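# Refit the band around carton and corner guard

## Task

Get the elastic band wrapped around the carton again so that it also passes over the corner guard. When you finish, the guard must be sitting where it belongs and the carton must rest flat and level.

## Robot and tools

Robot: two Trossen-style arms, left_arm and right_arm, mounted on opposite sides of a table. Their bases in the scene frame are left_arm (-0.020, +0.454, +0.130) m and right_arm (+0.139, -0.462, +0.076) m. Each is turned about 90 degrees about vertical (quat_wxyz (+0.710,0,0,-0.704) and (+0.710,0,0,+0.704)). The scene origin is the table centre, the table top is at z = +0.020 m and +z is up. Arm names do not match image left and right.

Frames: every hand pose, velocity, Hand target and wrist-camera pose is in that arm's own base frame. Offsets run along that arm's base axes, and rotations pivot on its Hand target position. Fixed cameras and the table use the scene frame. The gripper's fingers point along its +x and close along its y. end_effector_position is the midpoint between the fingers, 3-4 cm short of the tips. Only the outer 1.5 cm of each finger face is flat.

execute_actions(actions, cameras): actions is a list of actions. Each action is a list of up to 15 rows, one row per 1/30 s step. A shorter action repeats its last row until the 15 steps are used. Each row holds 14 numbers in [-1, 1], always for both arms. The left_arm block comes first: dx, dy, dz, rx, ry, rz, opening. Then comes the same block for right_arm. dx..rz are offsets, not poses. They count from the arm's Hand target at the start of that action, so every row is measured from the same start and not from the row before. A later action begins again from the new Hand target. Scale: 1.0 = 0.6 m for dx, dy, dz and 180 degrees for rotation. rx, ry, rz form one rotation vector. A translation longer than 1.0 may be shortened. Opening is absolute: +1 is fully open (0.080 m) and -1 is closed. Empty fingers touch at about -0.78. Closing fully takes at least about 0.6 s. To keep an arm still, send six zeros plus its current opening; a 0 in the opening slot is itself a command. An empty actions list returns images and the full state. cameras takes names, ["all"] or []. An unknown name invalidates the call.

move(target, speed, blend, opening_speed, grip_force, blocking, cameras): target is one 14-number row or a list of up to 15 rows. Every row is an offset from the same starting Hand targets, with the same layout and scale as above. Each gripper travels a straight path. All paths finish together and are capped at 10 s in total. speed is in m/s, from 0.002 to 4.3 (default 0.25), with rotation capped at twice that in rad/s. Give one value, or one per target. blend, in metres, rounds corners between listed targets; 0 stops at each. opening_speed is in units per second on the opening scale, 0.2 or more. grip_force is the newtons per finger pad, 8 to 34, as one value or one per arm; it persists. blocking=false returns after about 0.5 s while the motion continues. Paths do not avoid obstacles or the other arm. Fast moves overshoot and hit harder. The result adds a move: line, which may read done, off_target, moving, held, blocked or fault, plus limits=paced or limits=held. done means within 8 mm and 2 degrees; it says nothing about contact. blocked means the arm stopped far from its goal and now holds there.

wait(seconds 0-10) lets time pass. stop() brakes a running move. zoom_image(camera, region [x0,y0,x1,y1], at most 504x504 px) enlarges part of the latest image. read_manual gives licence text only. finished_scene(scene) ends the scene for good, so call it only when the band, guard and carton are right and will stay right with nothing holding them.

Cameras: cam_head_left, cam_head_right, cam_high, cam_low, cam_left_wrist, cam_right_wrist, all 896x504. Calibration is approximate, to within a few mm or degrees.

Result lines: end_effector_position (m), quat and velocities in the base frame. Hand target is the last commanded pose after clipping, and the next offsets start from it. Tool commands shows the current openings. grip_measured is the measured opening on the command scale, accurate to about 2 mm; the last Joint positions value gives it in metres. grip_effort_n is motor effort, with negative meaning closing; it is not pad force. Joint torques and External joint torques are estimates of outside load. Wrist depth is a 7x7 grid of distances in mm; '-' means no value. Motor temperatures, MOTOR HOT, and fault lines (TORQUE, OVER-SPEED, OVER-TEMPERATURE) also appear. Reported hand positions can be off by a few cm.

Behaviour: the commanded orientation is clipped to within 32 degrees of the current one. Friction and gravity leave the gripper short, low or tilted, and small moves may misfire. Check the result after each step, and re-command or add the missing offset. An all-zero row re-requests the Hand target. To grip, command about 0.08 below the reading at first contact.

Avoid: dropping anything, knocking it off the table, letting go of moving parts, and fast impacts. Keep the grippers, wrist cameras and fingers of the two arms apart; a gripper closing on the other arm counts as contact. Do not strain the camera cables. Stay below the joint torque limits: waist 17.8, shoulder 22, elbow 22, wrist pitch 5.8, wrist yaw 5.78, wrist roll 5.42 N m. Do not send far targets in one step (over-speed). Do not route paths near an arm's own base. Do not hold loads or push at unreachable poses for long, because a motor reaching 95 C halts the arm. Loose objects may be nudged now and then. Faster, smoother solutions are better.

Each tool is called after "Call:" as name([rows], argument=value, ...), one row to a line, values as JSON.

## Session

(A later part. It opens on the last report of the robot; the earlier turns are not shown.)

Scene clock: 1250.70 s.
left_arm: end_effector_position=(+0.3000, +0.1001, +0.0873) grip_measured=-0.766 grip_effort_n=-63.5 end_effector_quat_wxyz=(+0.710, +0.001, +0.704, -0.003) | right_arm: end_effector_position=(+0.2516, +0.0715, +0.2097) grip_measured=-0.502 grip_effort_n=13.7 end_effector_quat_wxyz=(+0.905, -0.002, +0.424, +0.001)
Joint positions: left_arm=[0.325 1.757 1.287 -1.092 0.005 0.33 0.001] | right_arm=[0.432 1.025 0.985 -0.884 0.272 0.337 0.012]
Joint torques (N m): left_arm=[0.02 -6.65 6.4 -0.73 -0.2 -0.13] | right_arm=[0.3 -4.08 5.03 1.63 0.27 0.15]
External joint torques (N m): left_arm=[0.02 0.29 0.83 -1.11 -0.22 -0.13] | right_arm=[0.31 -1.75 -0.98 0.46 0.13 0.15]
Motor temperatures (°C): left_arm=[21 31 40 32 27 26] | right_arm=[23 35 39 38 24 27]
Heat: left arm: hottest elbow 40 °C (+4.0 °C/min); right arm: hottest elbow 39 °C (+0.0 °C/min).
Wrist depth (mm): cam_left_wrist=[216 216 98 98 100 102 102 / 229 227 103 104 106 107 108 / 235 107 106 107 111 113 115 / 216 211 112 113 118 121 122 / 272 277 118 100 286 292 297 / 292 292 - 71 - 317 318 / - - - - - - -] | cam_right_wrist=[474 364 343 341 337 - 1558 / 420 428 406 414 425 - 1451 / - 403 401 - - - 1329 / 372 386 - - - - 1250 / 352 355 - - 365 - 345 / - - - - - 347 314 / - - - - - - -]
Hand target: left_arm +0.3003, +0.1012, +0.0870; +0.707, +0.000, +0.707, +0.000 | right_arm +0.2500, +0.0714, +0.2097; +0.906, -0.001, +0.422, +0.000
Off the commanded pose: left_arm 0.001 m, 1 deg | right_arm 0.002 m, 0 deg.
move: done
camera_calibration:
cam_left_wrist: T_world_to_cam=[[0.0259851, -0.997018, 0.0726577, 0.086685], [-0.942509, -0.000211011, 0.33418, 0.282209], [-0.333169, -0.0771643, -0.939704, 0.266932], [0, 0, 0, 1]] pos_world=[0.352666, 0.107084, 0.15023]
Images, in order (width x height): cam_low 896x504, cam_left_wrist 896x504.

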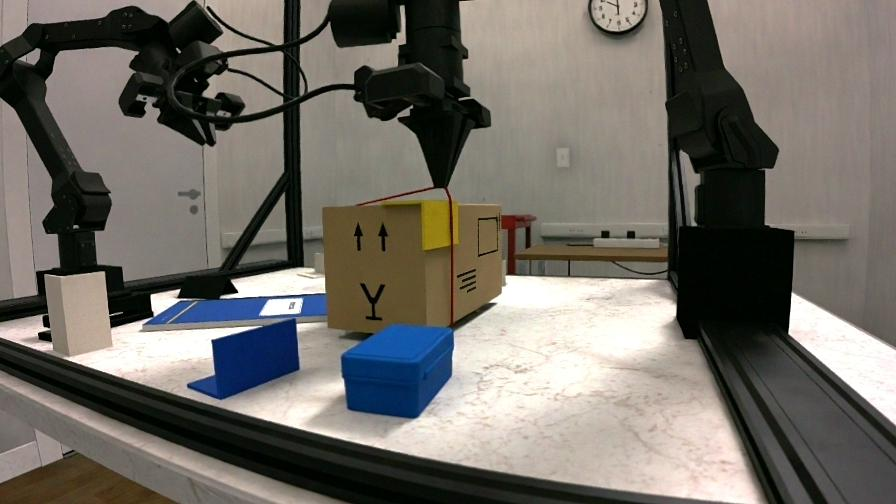

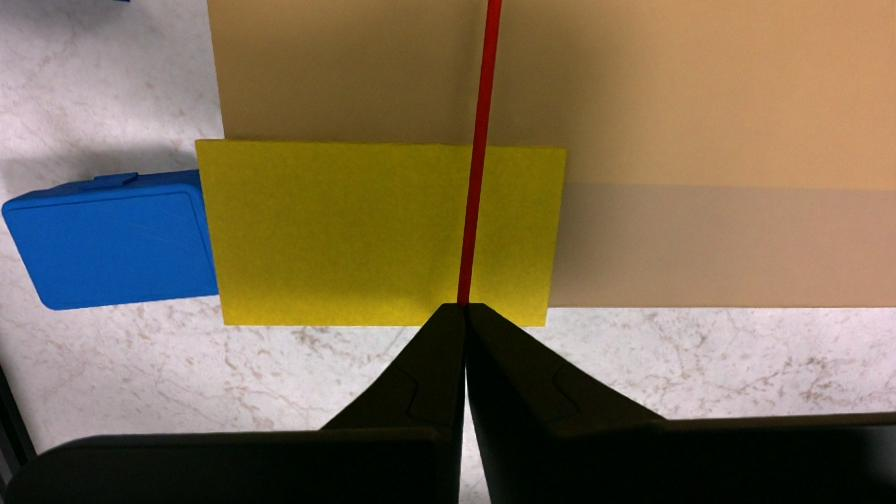

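Call:
move([
  [-0.003, 0.0, -0.035, 0, 0, 0, -1.0, 0, 0, 0, 0, 0, 0, -0.5],
  [-0.003, -0.0153, -0.035, 0, 0, 0, -1.0, 0, 0, 0, 0, 0, 0, -0.5],
], speed=0.04, cameras=["cam_left_wrist", "cam_low"])

Call:
zoom_image(camera="cam_low", region=[380, 160, 500, 340])

Scene clock: 1267.50 s.
left_arm: end_effector_position=(+0.3046, +0.0969, +0.0728) grip_measured=-0.766 grip_effort_n=-63.5 end_effector_quat_wxyz=(+0.717, +0.003, +0.698, +0.005) | right_arm: end_effector_position=(+0.2516, +0.0715, +0.2097) grip_measured=-0.502 grip_effort_n=14.2 end_effector_quat_wxyz=(+0.905, -0.002, +0.424, +0.001)
Joint positions: left_arm=[0.307 1.767 1.24 -1.015 -0.002 0.305 0.001] | right_arm=[0.432 1.025 0.985 -0.884 0.272 0.337 0.012]
Joint torques (N m): left_arm=[-0.72 -7.44 2.93 -0.29 0.02 -0.15] | right_arm=[0.31 -4.1 5.07 1.65 0.27 0.15]
External joint torques (N m): left_arm=[-0.73 -0.38 -2.65 -0.7 0.02 -0.14] | right_arm=[0.3 -1.81 -0.92 0.47 0.14 0.15]
Heat: left arm: hottest elbow 40 °C (+1.0 °C/min); right arm: hottest elbow 39 °C (+0.0 °C/min).
Wrist depth (mm): cam_left_wrist=[209 88 87 88 89 89 90 / 219 91 92 93 94 95 95 / 229 95 95 96 97 100 100 / 204 100 100 100 102 106 107 / 216 106 105 100 109 112 114 / 277 278 - 70 281 284 291 / - - - - - - -] | cam_right_wrist=[454 446 343 342 452 448 1578 / - 423 405 401 434 447 1434 / 395 400 - - 411 - 1301 / 372 - - - - 399 1231 / - - 351 - 354 - 373 / 337 - - - 88 - 319 / - - - - - - -]
Hand target: left_arm +0.2985, +0.0921, +0.0660; +0.707, +0.000, +0.707, +0.000 | right_arm +0.2500, +0.0714, +0.2097; +0.906, -0.001, +0.422, +0.000
Off the commanded pose: left_arm 0.010 m, 2 deg | right_arm 0.002 m, 0 deg.
move: off_target (left_arm)
camera_calibration:
cam_left_wrist: T_world_to_cam=[[0.0329478, -0.997603, 0.0608443, 0.0831507], [-0.948055, -0.0119236, 0.317882, 0.295482], [-0.316395, -0.0681573, -0.946176, 0.249137], [0, 0, 0, 1]] pos_world=[0.356219, 0.103455, 0.13674]
Images, in order (width x height): cam_low 896x504, cam_left_wrist 896x504.

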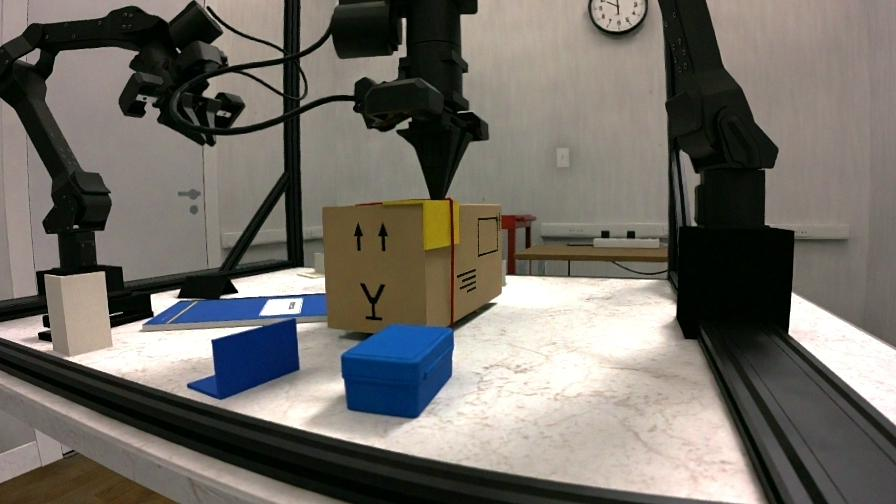

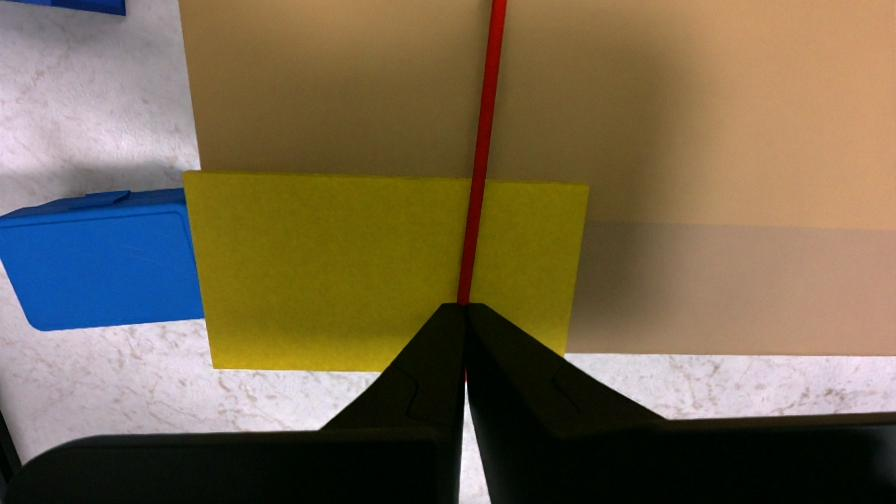

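Scaled by 2.800 from the camera's 896x504 image, which has a finer 1280x720 frame.

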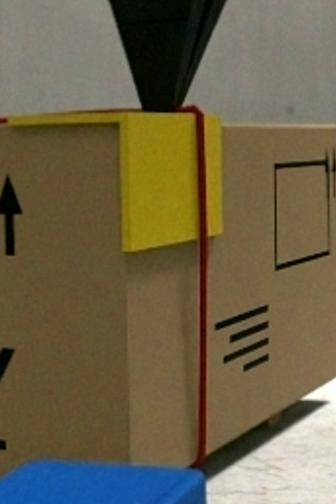

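Call:
move(target=[0, -0.0075, 0.0, 0, 0, 0, -1.0, 0, 0, 0, 0, 0, 0, -0.5], speed=0.04, cameras=["cam_left_wrist", "cam_low"])

Call:
zoom_image(camera="cam_low", region=[380, 160, 500, 340])

Call:
zoom_image(camera="cam_left_wrist", region=[120, 100, 300, 400])

Scene clock: 1276.67 s.
left_arm: end_effector_position=(+0.3046, +0.0931, +0.0727) grip_measured=-0.766 grip_effort_n=-63.5 end_effector_quat_wxyz=(+0.716, +0.003, +0.698, +0.006) | right_arm: end_effector_position=(+0.2516, +0.0715, +0.2097) grip_measured=-0.502 grip_effort_n=14.7 end_effector_quat_wxyz=(+0.905, -0.002, +0.424, +0.001)
Joint positions: left_arm=[0.295 1.764 1.235 -1.014 -0.005 0.291 0.001] | right_arm=[0.432 1.025 0.985 -0.884 0.272 0.337 0.012]
Joint torques (N m): left_arm=[-0.88 -7.54 2.9 -0.28 0.13 -0.14] | right_arm=[0.29 -4.07 5.06 1.65 0.28 0.15]
External joint torques (N m): left_arm=[-0.84 -0.55 -2.6 -0.66 0.13 -0.14] | right_arm=[0.28 -1.67 -0.97 0.48 0.14 0.14]
Heat: left arm: hottest elbow 38 °C (-1.0 °C/min); right arm: hottest elbow 39 °C (+0.0 °C/min).
Wrist depth (mm): cam_left_wrist=[209 87 87 88 89 89 90 / 220 91 92 93 94 95 95 / - 95 95 96 97 99 100 / 204 - 101 100 102 105 107 / 261 108 106 100 109 112 113 / 277 279 - 70 281 290 292 / - - - - - - -] | cam_right_wrist=[- 332 342 340 450 - - / - - 404 401 - 424 1468 / - 399 - 405 412 406 1329 / - - 386 371 - 382 385 / 349 352 347 - 355 364 351 / 333 331 - - 88 348 326 / - - - - - - -]
Hand target: left_arm +0.2986, +0.0875, +0.0661; +0.707, +0.001, +0.707, +0.000 | right_arm +0.2500, +0.0714, +0.2097; +0.906, -0.001, +0.422, +0.000
Off the commanded pose: left_arm 0.011 m, 2 deg | right_arm 0.002 m, 0 deg.
move: off_target (left_arm)
camera_calibration:
cam_left_wrist: T_world_to_cam=[[0.0342372, -0.997701, 0.0584772, 0.0792398], [-0.947583, -0.0138079, 0.31921, 0.295345], [-0.317669, -0.0663409, -0.945878, 0.248919], [0, 0, 0, 1]] pos_world=[0.356225, 0.0996493, 0.136536]
Images, in order (width x height): cam_low 896x504, cam_left_wrist 896x504.

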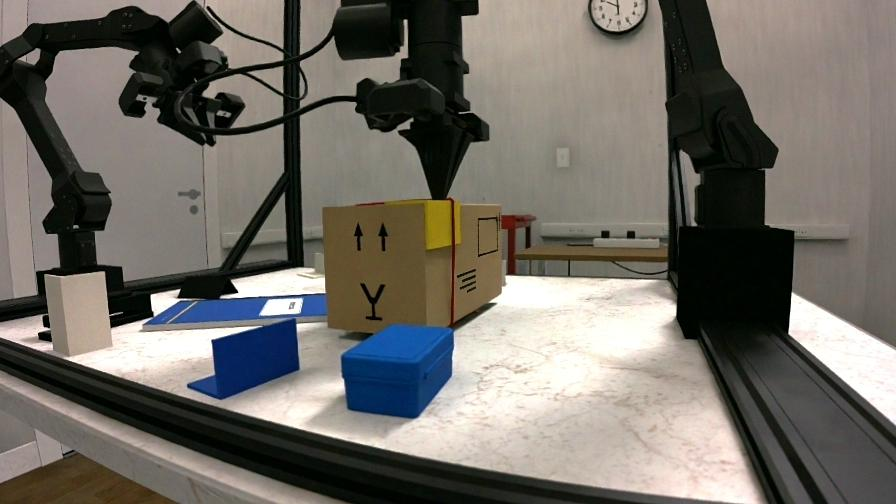

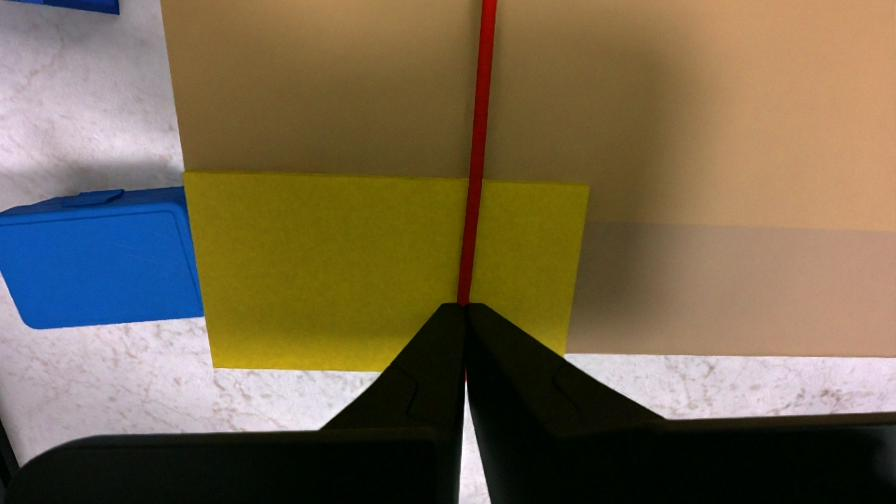

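Scaled by 2.800 from the camera's 896x504 image, which has a finer 1280x720 frame.

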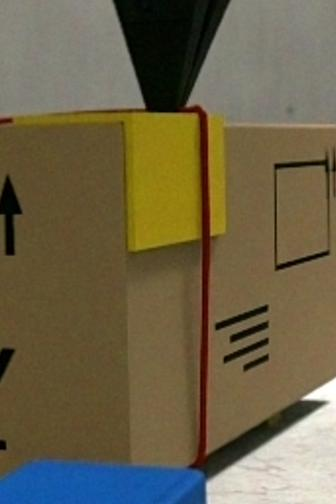

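Scaled by 1.680 from the camera's 896x504 image, which has a finer 1280x720 frame.

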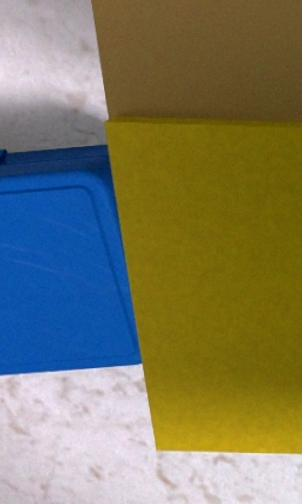

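Call:
move([
  [0.003, 0.0075, 0.006, 0, 0, 0, -1.0, 0, 0, 0, 0, 0, 0, -0.5],
  [0.003, 0.0075, 0.006, 0, 0, 0, -0.64, 0, 0, 0, 0, 0, 0, -0.5],
], speed=0.03, opening_speed=0.5, cameras=["cam_left_wrist", "cam_low"])

Call:
zoom_image(camera="cam_low", region=[380, 160, 500, 340])

Call:
zoom_image(camera="cam_left_wrist", region=[380, 230, 560, 390])

Scene clock: 1287.70 s.
left_arm: end_effector_position=(+0.3031, +0.0929, +0.0734) grip_measured=-0.644 grip_effort_n=16.0 end_effector_quat_wxyz=(+0.714, +0.002, +0.701, +0.005) | right_arm: end_effector_position=(+0.2516, +0.0715, +0.2097) grip_measured=-0.502 grip_effort_n=14.2 end_effector_quat_wxyz=(+0.905, -0.002, +0.424, +0.001)
Joint positions: left_arm=[0.295 1.763 1.238 -1.025 -0.005 0.292 0.006] | right_arm=[0.432 1.025 0.985 -0.884 0.272 0.337 0.012]
Joint torques (N m): left_arm=[0.12 -6.7 4.95 -0.61 0.14 0.19] | right_arm=[0.32 -4.05 5.05 1.64 0.27 0.15]
External joint torques (N m): left_arm=[0.16 0.32 -0.64 -1.02 0.14 0.19] | right_arm=[0.31 -1.66 -1.01 0.46 0.13 0.15]
Heat: left arm: hottest elbow 36 °C (-4.0 °C/min); right arm: hottest elbow 39 °C (+0.0 °C/min).
Wrist depth (mm): cam_left_wrist=[209 87 86 87 88 89 89 / 220 91 91 92 93 95 94 / 227 94 95 96 96 99 100 / 204 100 100 100 102 105 107 / 263 108 105 98 108 112 113 / 279 279 - 79 70 290 294 / - - - - - - -] | cam_right_wrist=[448 358 344 341 341 448 1539 / - - 403 403 435 425 1387 / 404 395 408 410 403 - 1322 / 369 369 - - - - 1262 / - 353 357 353 373 - 349 / 332 - - - 88 341 327 / - - - - - - -]
Hand target: left_arm +0.3004, +0.0921, +0.0697; +0.707, +0.000, +0.707, +0.000 | right_arm +0.2500, +0.0714, +0.2097; +0.906, -0.001, +0.422, +0.000
Off the commanded pose: left_arm 0.005 m, 1 deg | right_arm 0.002 m, 0 deg.
move: done
camera_calibration:
cam_left_wrist: T_world_to_cam=[[0.0346529, -0.997575, 0.0603526, 0.0787402], [-0.945325, -0.0131233, 0.325865, 0.29251], [-0.324282, -0.068345, -0.943488, 0.251195], [0, 0, 0, 1]] pos_world=[0.355247, 0.0995559, 0.136929]
Images, in order (width x height): cam_low 896x504, cam_left_wrist 896x504.

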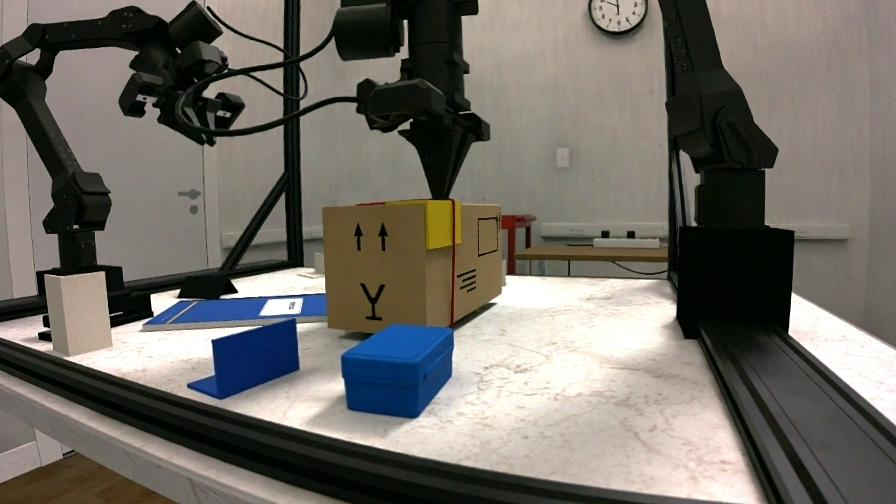

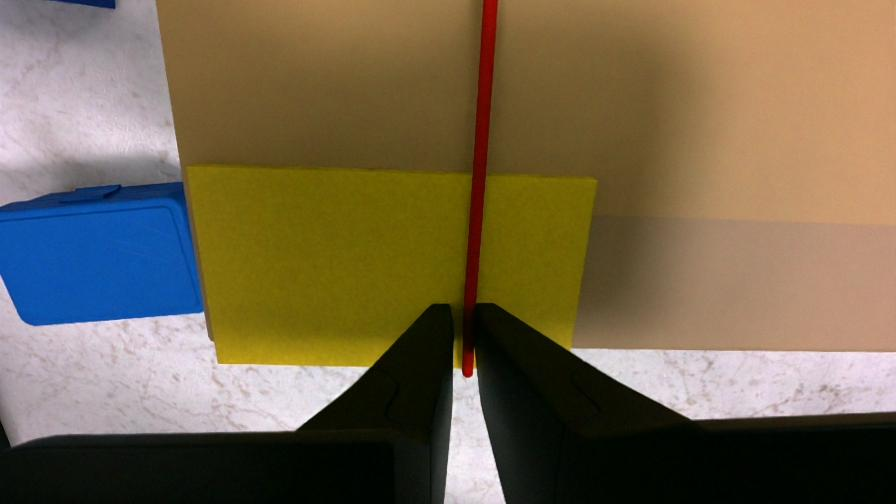

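Scaled by 2.800 from the camera's 896x504 image, which has a finer 1280x720 frame.

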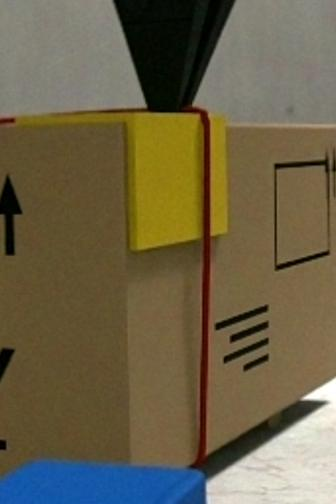

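Scaled by 2.800 from the camera's 896x504 image, which has a finer 1280x720 frame.

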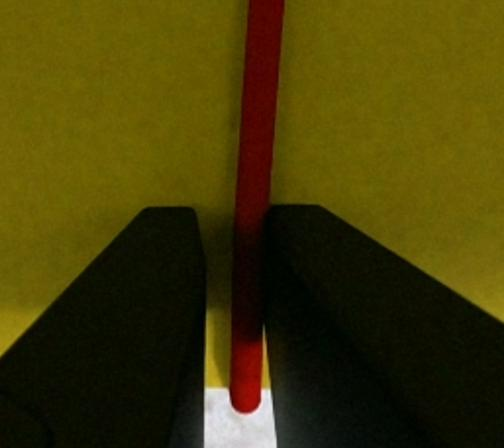

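Call:
move([
  [0.005, 0.0, 0.02, 0, 0, 0, -0.64, 0, 0, 0, 0, 0, 0, -0.5],
  [0.005, 0.0, 0.09, 0, 0, 0, -0.5, 0, 0, 0, 0, 0, 0, -0.5],
], speed=0.05, cameras=["all"])

Call:
zoom_image(camera="cam_low", region=[380, 160, 500, 340])

Call:
zoom_image(camera="cam_head_right", region=[340, 100, 450, 280])

Call:
zoom_image(camera="cam_high", region=[470, 180, 570, 320])

Scene clock: 1309.20 s.
left_arm: end_effector_position=(+0.3007, +0.0922, +0.1169) grip_measured=-0.503 grip_effort_n=15.1 end_effector_quat_wxyz=(+0.699, -0.002, +0.715, +0.000) | right_arm: end_effector_position=(+0.2516, +0.0715, +0.2097) grip_measured=-0.502 grip_effort_n=14.7 end_effector_quat_wxyz=(+0.905, -0.002, +0.424, +0.001)
Joint positions: left_arm=[0.295 1.757 1.406 -1.243 -0.004 0.292 0.012] | right_arm=[0.432 1.025 0.985 -0.884 0.272 0.337 0.012]
Joint torques (N m): left_arm=[-0.1 -9.59 6.7 -0.32 0.14 0.11] | right_arm=[0.3 -4.09 5.03 1.65 0.27 0.16]
External joint torques (N m): left_arm=[-0.11 -2.58 1.11 -0.62 0.14 0.11] | right_arm=[0.28 -1.75 -1.01 0.47 0.14 0.15]
Heat: left arm: hottest elbow 36 °C (-4.1 °C/min); right arm: hottest elbow 39 °C (+0.0 °C/min).
Wrist depth (mm): cam_left_wrist=[241 240 123 124 126 127 129 / 255 255 129 130 133 135 136 / 235 236 135 137 141 144 146 / 284 295 145 147 150 154 156 / 310 305 313 312 323 333 339 / 328 - - 82 72 356 358 / - - - - - - -] | cam_right_wrist=[- 340 344 340 457 467 1568 / - 417 404 405 - 410 1418 / - 405 - 395 - - 1336 / 371 - - - - 372 387 / 350 - 354 - 354 - 353 / 335 - - - 89 - 327 / - - - - - - -]
Hand target: left_arm +0.3033, +0.0921, +0.1236; +0.707, +0.000, +0.707, +0.000 | right_arm +0.2500, +0.0714, +0.2097; +0.906, -0.001, +0.422, +0.000
Off the commanded pose: left_arm 0.007 m, 1 deg | right_arm 0.002 m, 0 deg.
move: done
camera_calibration:
cam_left_wrist: T_world_to_cam=[[0.0373567, -0.996712, 0.0718962, 0.0731859], [-0.930861, -0.00854017, 0.365274, 0.2667], [-0.363459, -0.0805707, -0.92812, 0.302511], [0, 0, 0, 1]] pos_world=[0.355477, 0.0995965, 0.178086]
cam_right_wrist: T_world_to_cam=[[0.013421, -0.99972, 0.0194642, 0.0715972], [-0.922395, -0.0198931, -0.385735, 0.348976], [0.386015, -0.0127768, -0.922404, 0.180116], [0, 0, 0, 1]] pos_world=[0.251405, 0.0808207, 0.299359]

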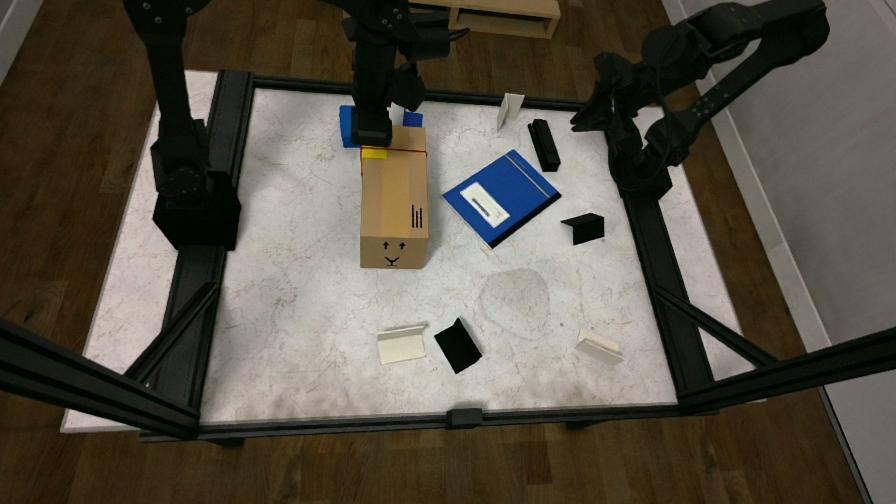

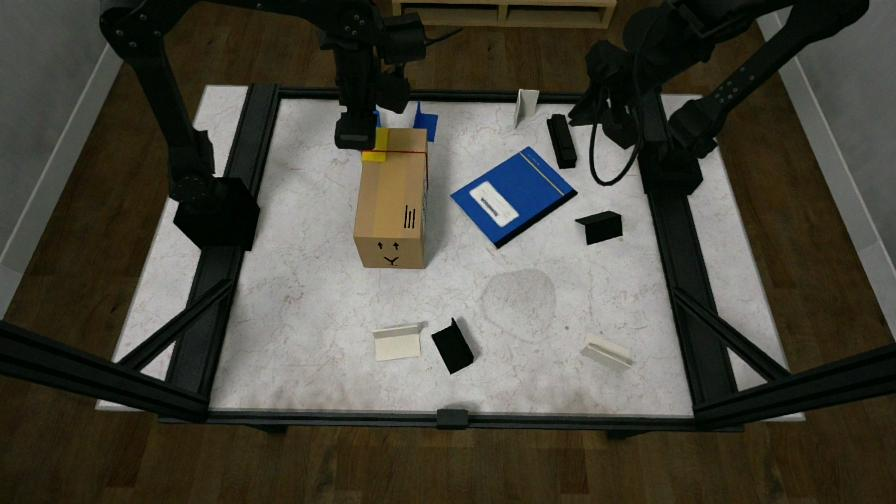

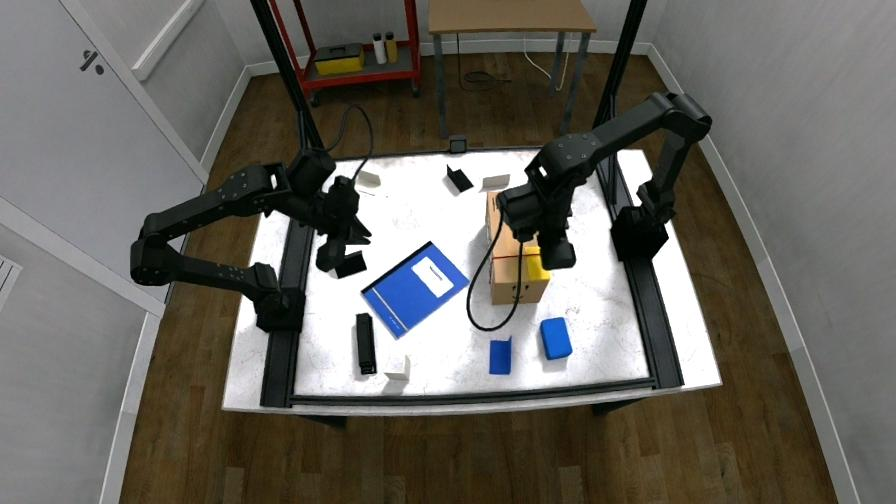

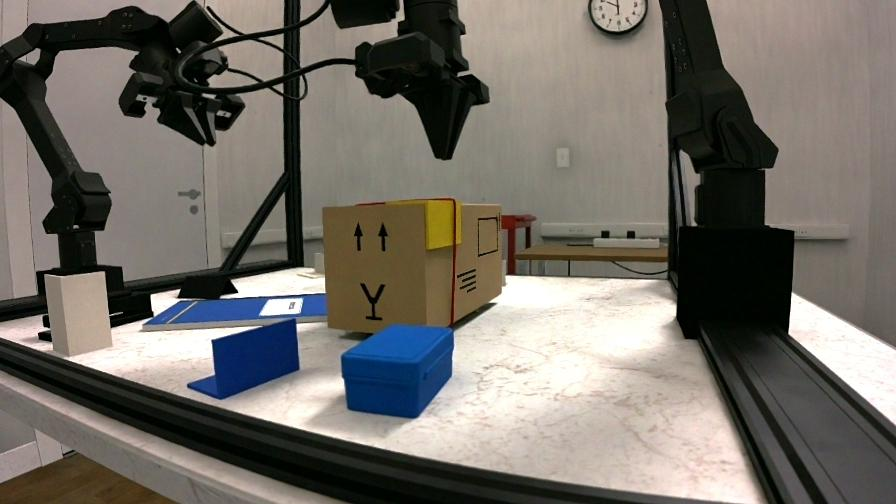

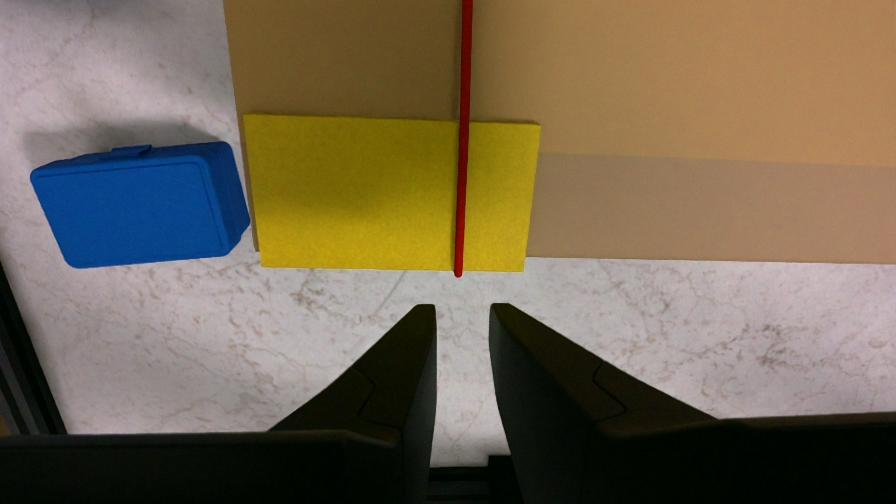

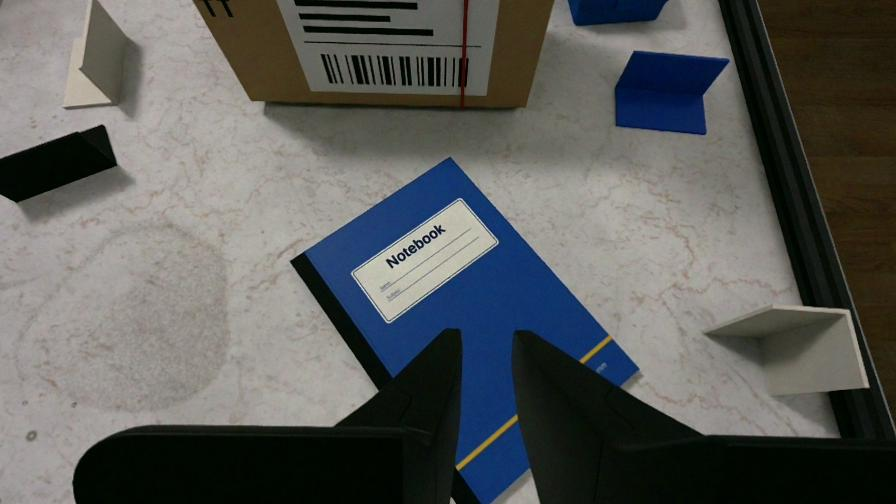

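Scaled by 2.800 from the camera's 896x504 image, which has a finer 1280x720 frame.

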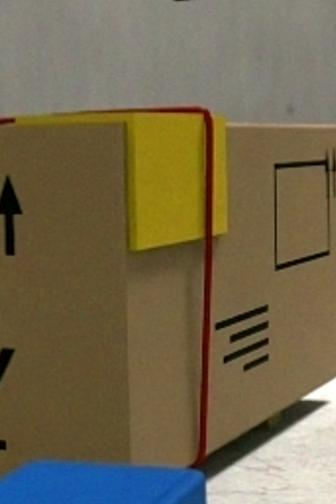

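Scaled by 2.800 from the camera's 896x504 image, which has a finer 1280x720 frame.

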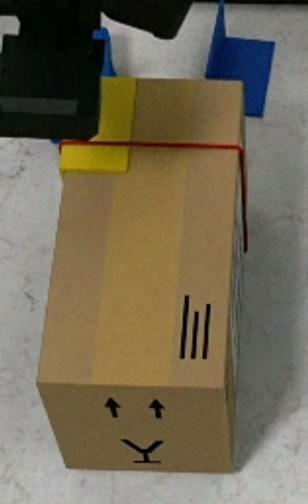

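Scaled by 3.600 from the camera's 896x504 image, which has a finer 1280x720 frame.

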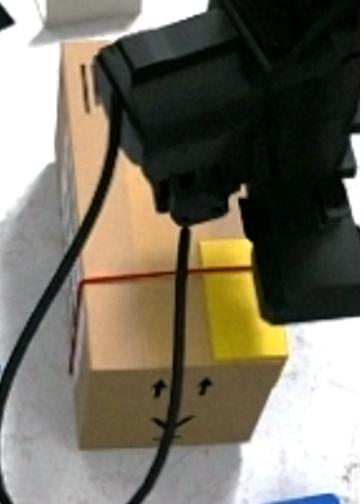

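Call:
move([
  [0, 0, 0.0833, 0, 0, 0, -0.5, 0, 0, 0, 0, 0, 0, -0.5],
  [-0.1333, -0.0333, 0.1833, 0, -0.15, 0, -0.5, 0, 0, 0, 0, 0, 0, -0.5],
], speed=0.12, blend=[0.02, 0], cameras=["all"])

Call:
zoom_image(camera="cam_low", region=[300, 170, 530, 350])

Call:
zoom_image(camera="cam_head_right", region=[340, 100, 450, 280])

Call:
zoom_image(camera="cam_high", region=[470, 180, 570, 320])

Scene clock: 1327.80 s.
left_arm: end_effector_position=(+0.2249, +0.0726, +0.2348) grip_measured=-0.503 grip_effort_n=15.1 end_effector_quat_wxyz=(+0.852, +0.000, +0.524, +0.002) | right_arm: end_effector_position=(+0.2516, +0.0715, +0.2097) grip_measured=-0.502 grip_effort_n=14.2 end_effector_quat_wxyz=(+0.905, -0.002, +0.424, +0.001)
Joint positions: left_arm=[0.43 1.133 1.249 -1.255 0.186 0.387 0.012] | right_arm=[0.432 1.025 0.985 -0.884 0.272 0.337 0.012]
Joint torques (N m): left_arm=[0.34 -4.55 4.77 0.61 0.31 0.19] | right_arm=[0.32 -4.09 5.03 1.65 0.27 0.15]
External joint torques (N m): left_arm=[0.36 -1.78 -1.22 -0.41 0.19 0.19] | right_arm=[0.34 -1.74 -1.01 0.46 0.13 0.15]
Heat: left arm: hottest elbow 38 °C (-2.0 °C/min); right arm: hottest elbow 39 °C (+0.0 °C/min).
Wrist depth (mm): cam_left_wrist=[412 416 281 284 288 437 440 / 403 411 278 280 284 290 431 / 403 408 273 277 281 285 430 / 396 362 405 410 415 425 430 / 392 395 400 405 412 419 426 / 385 393 - 82 72 415 421 / - - - - - - -] | cam_right_wrist=[444 334 345 341 329 455 1578 / - - 399 402 423 444 1468 / 383 - 402 416 408 - 1288 / - - - - - - 1208 / - 354 - 340 - - 1083 / 337 340 341 - 89 336 340 / - - - - - - -]
Hand target: left_arm +0.2234, +0.0721, +0.2336; +0.853, +0.001, +0.523, +0.000 | right_arm +0.2500, +0.0714, +0.2097; +0.906, -0.001, +0.422, +0.000
Off the commanded pose: left_arm 0.002 m, 0 deg | right_arm 0.002 m, 0 deg.
move: done
camera_calibration:
cam_left_wrist: T_world_to_cam=[[0.000122481, -0.997213, 0.0746128, 0.0557526], [-0.993085, -0.00888078, -0.117063, 0.2801], [0.117399, -0.0740825, -0.990318, 0.288731], [0, 0, 0, 1]] pos_world=[0.244259, 0.0794746, 0.314565]
cam_right_wrist: T_world_to_cam=[[0.013421, -0.99972, 0.0194642, 0.0715972], [-0.922395, -0.0198931, -0.385735, 0.348976], [0.386015, -0.0127768, -0.922404, 0.180116], [0, 0, 0, 1]] pos_world=[0.251405, 0.0808207, 0.299359]

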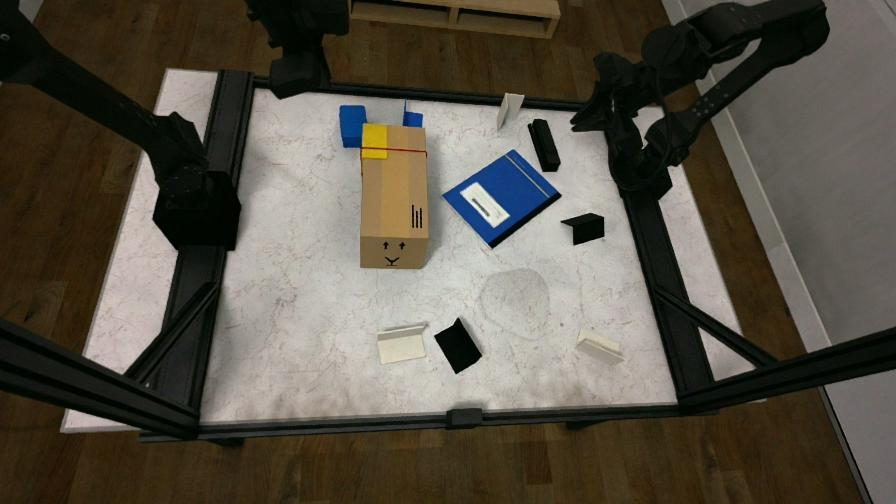

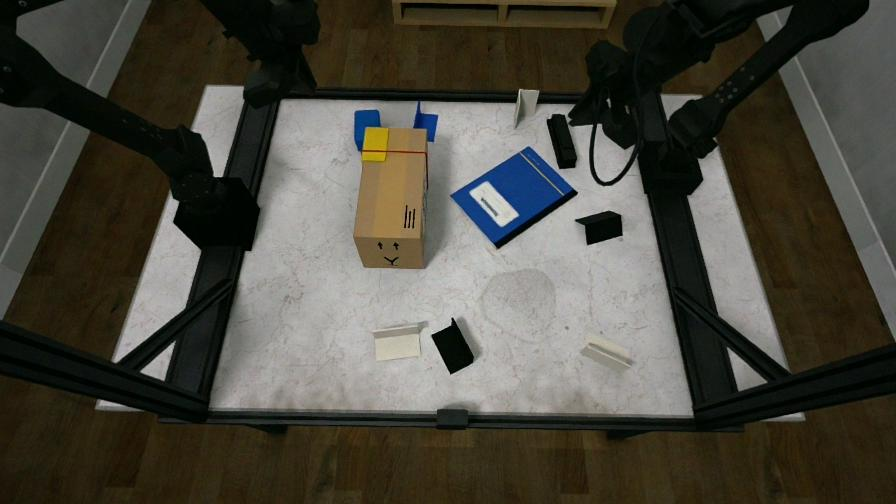

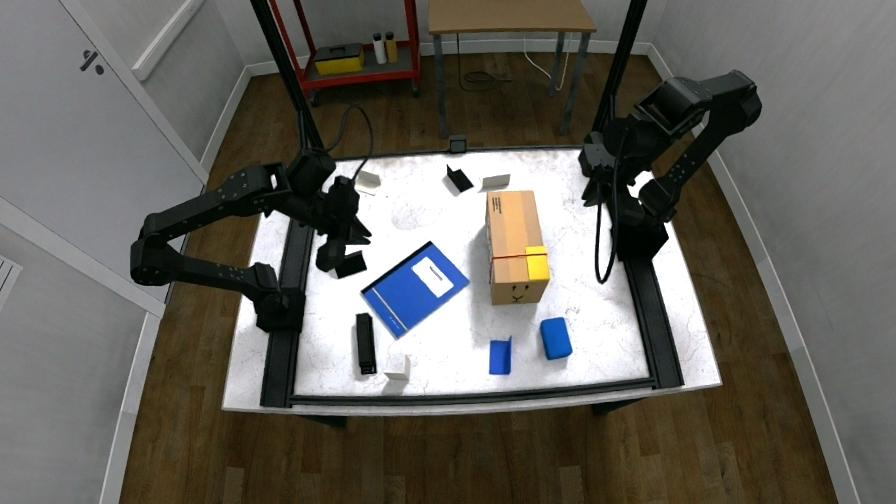

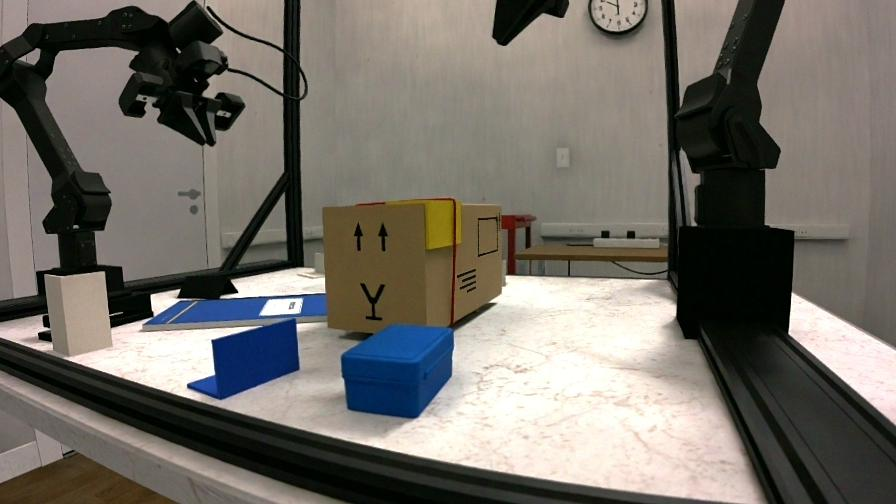

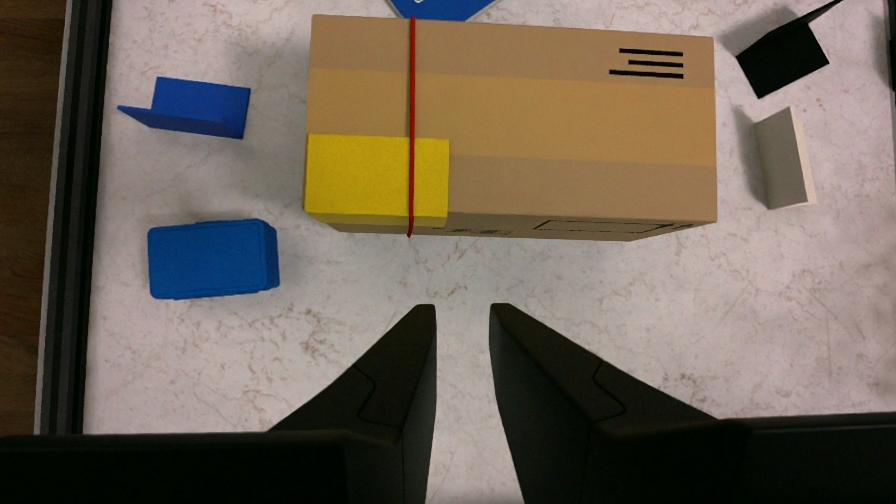

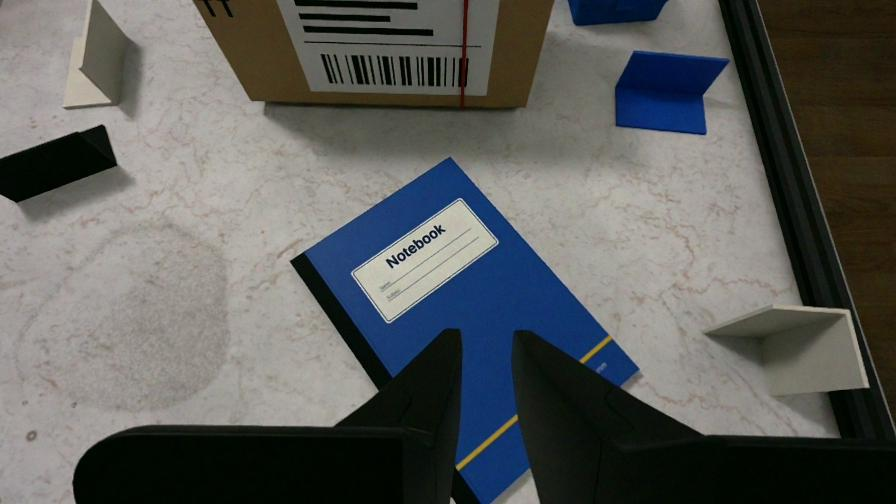

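Scaled by 2.191 from the camera's 896x504 image, which has a finer 1280x720 frame.

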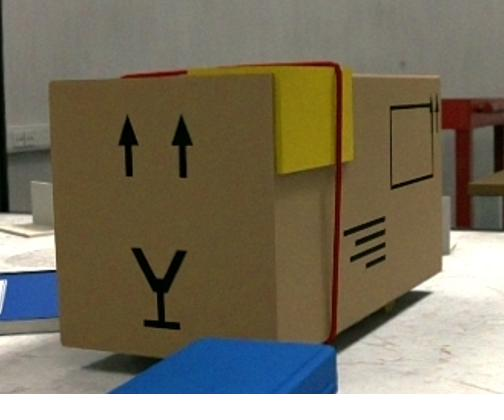

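Scaled by 2.800 from the camera's 896x504 image, which has a finer 1280x720 frame.

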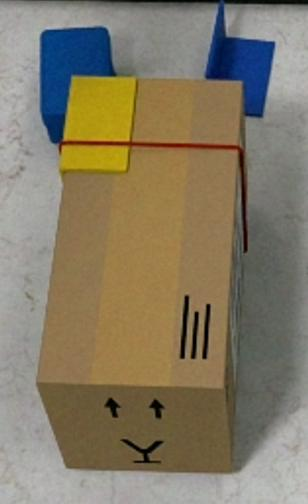

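Scaled by 3.600 from the camera's 896x504 image, which has a finer 1280x720 frame.

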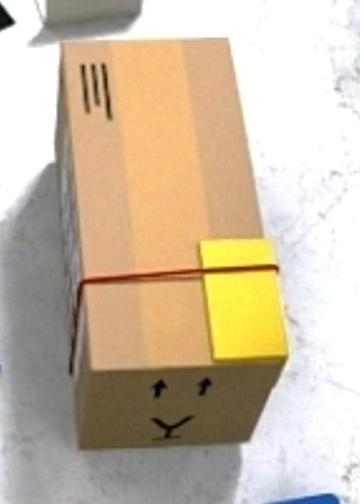

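Call:
finished_scene(scene=1)

The scene is finished: the task was done.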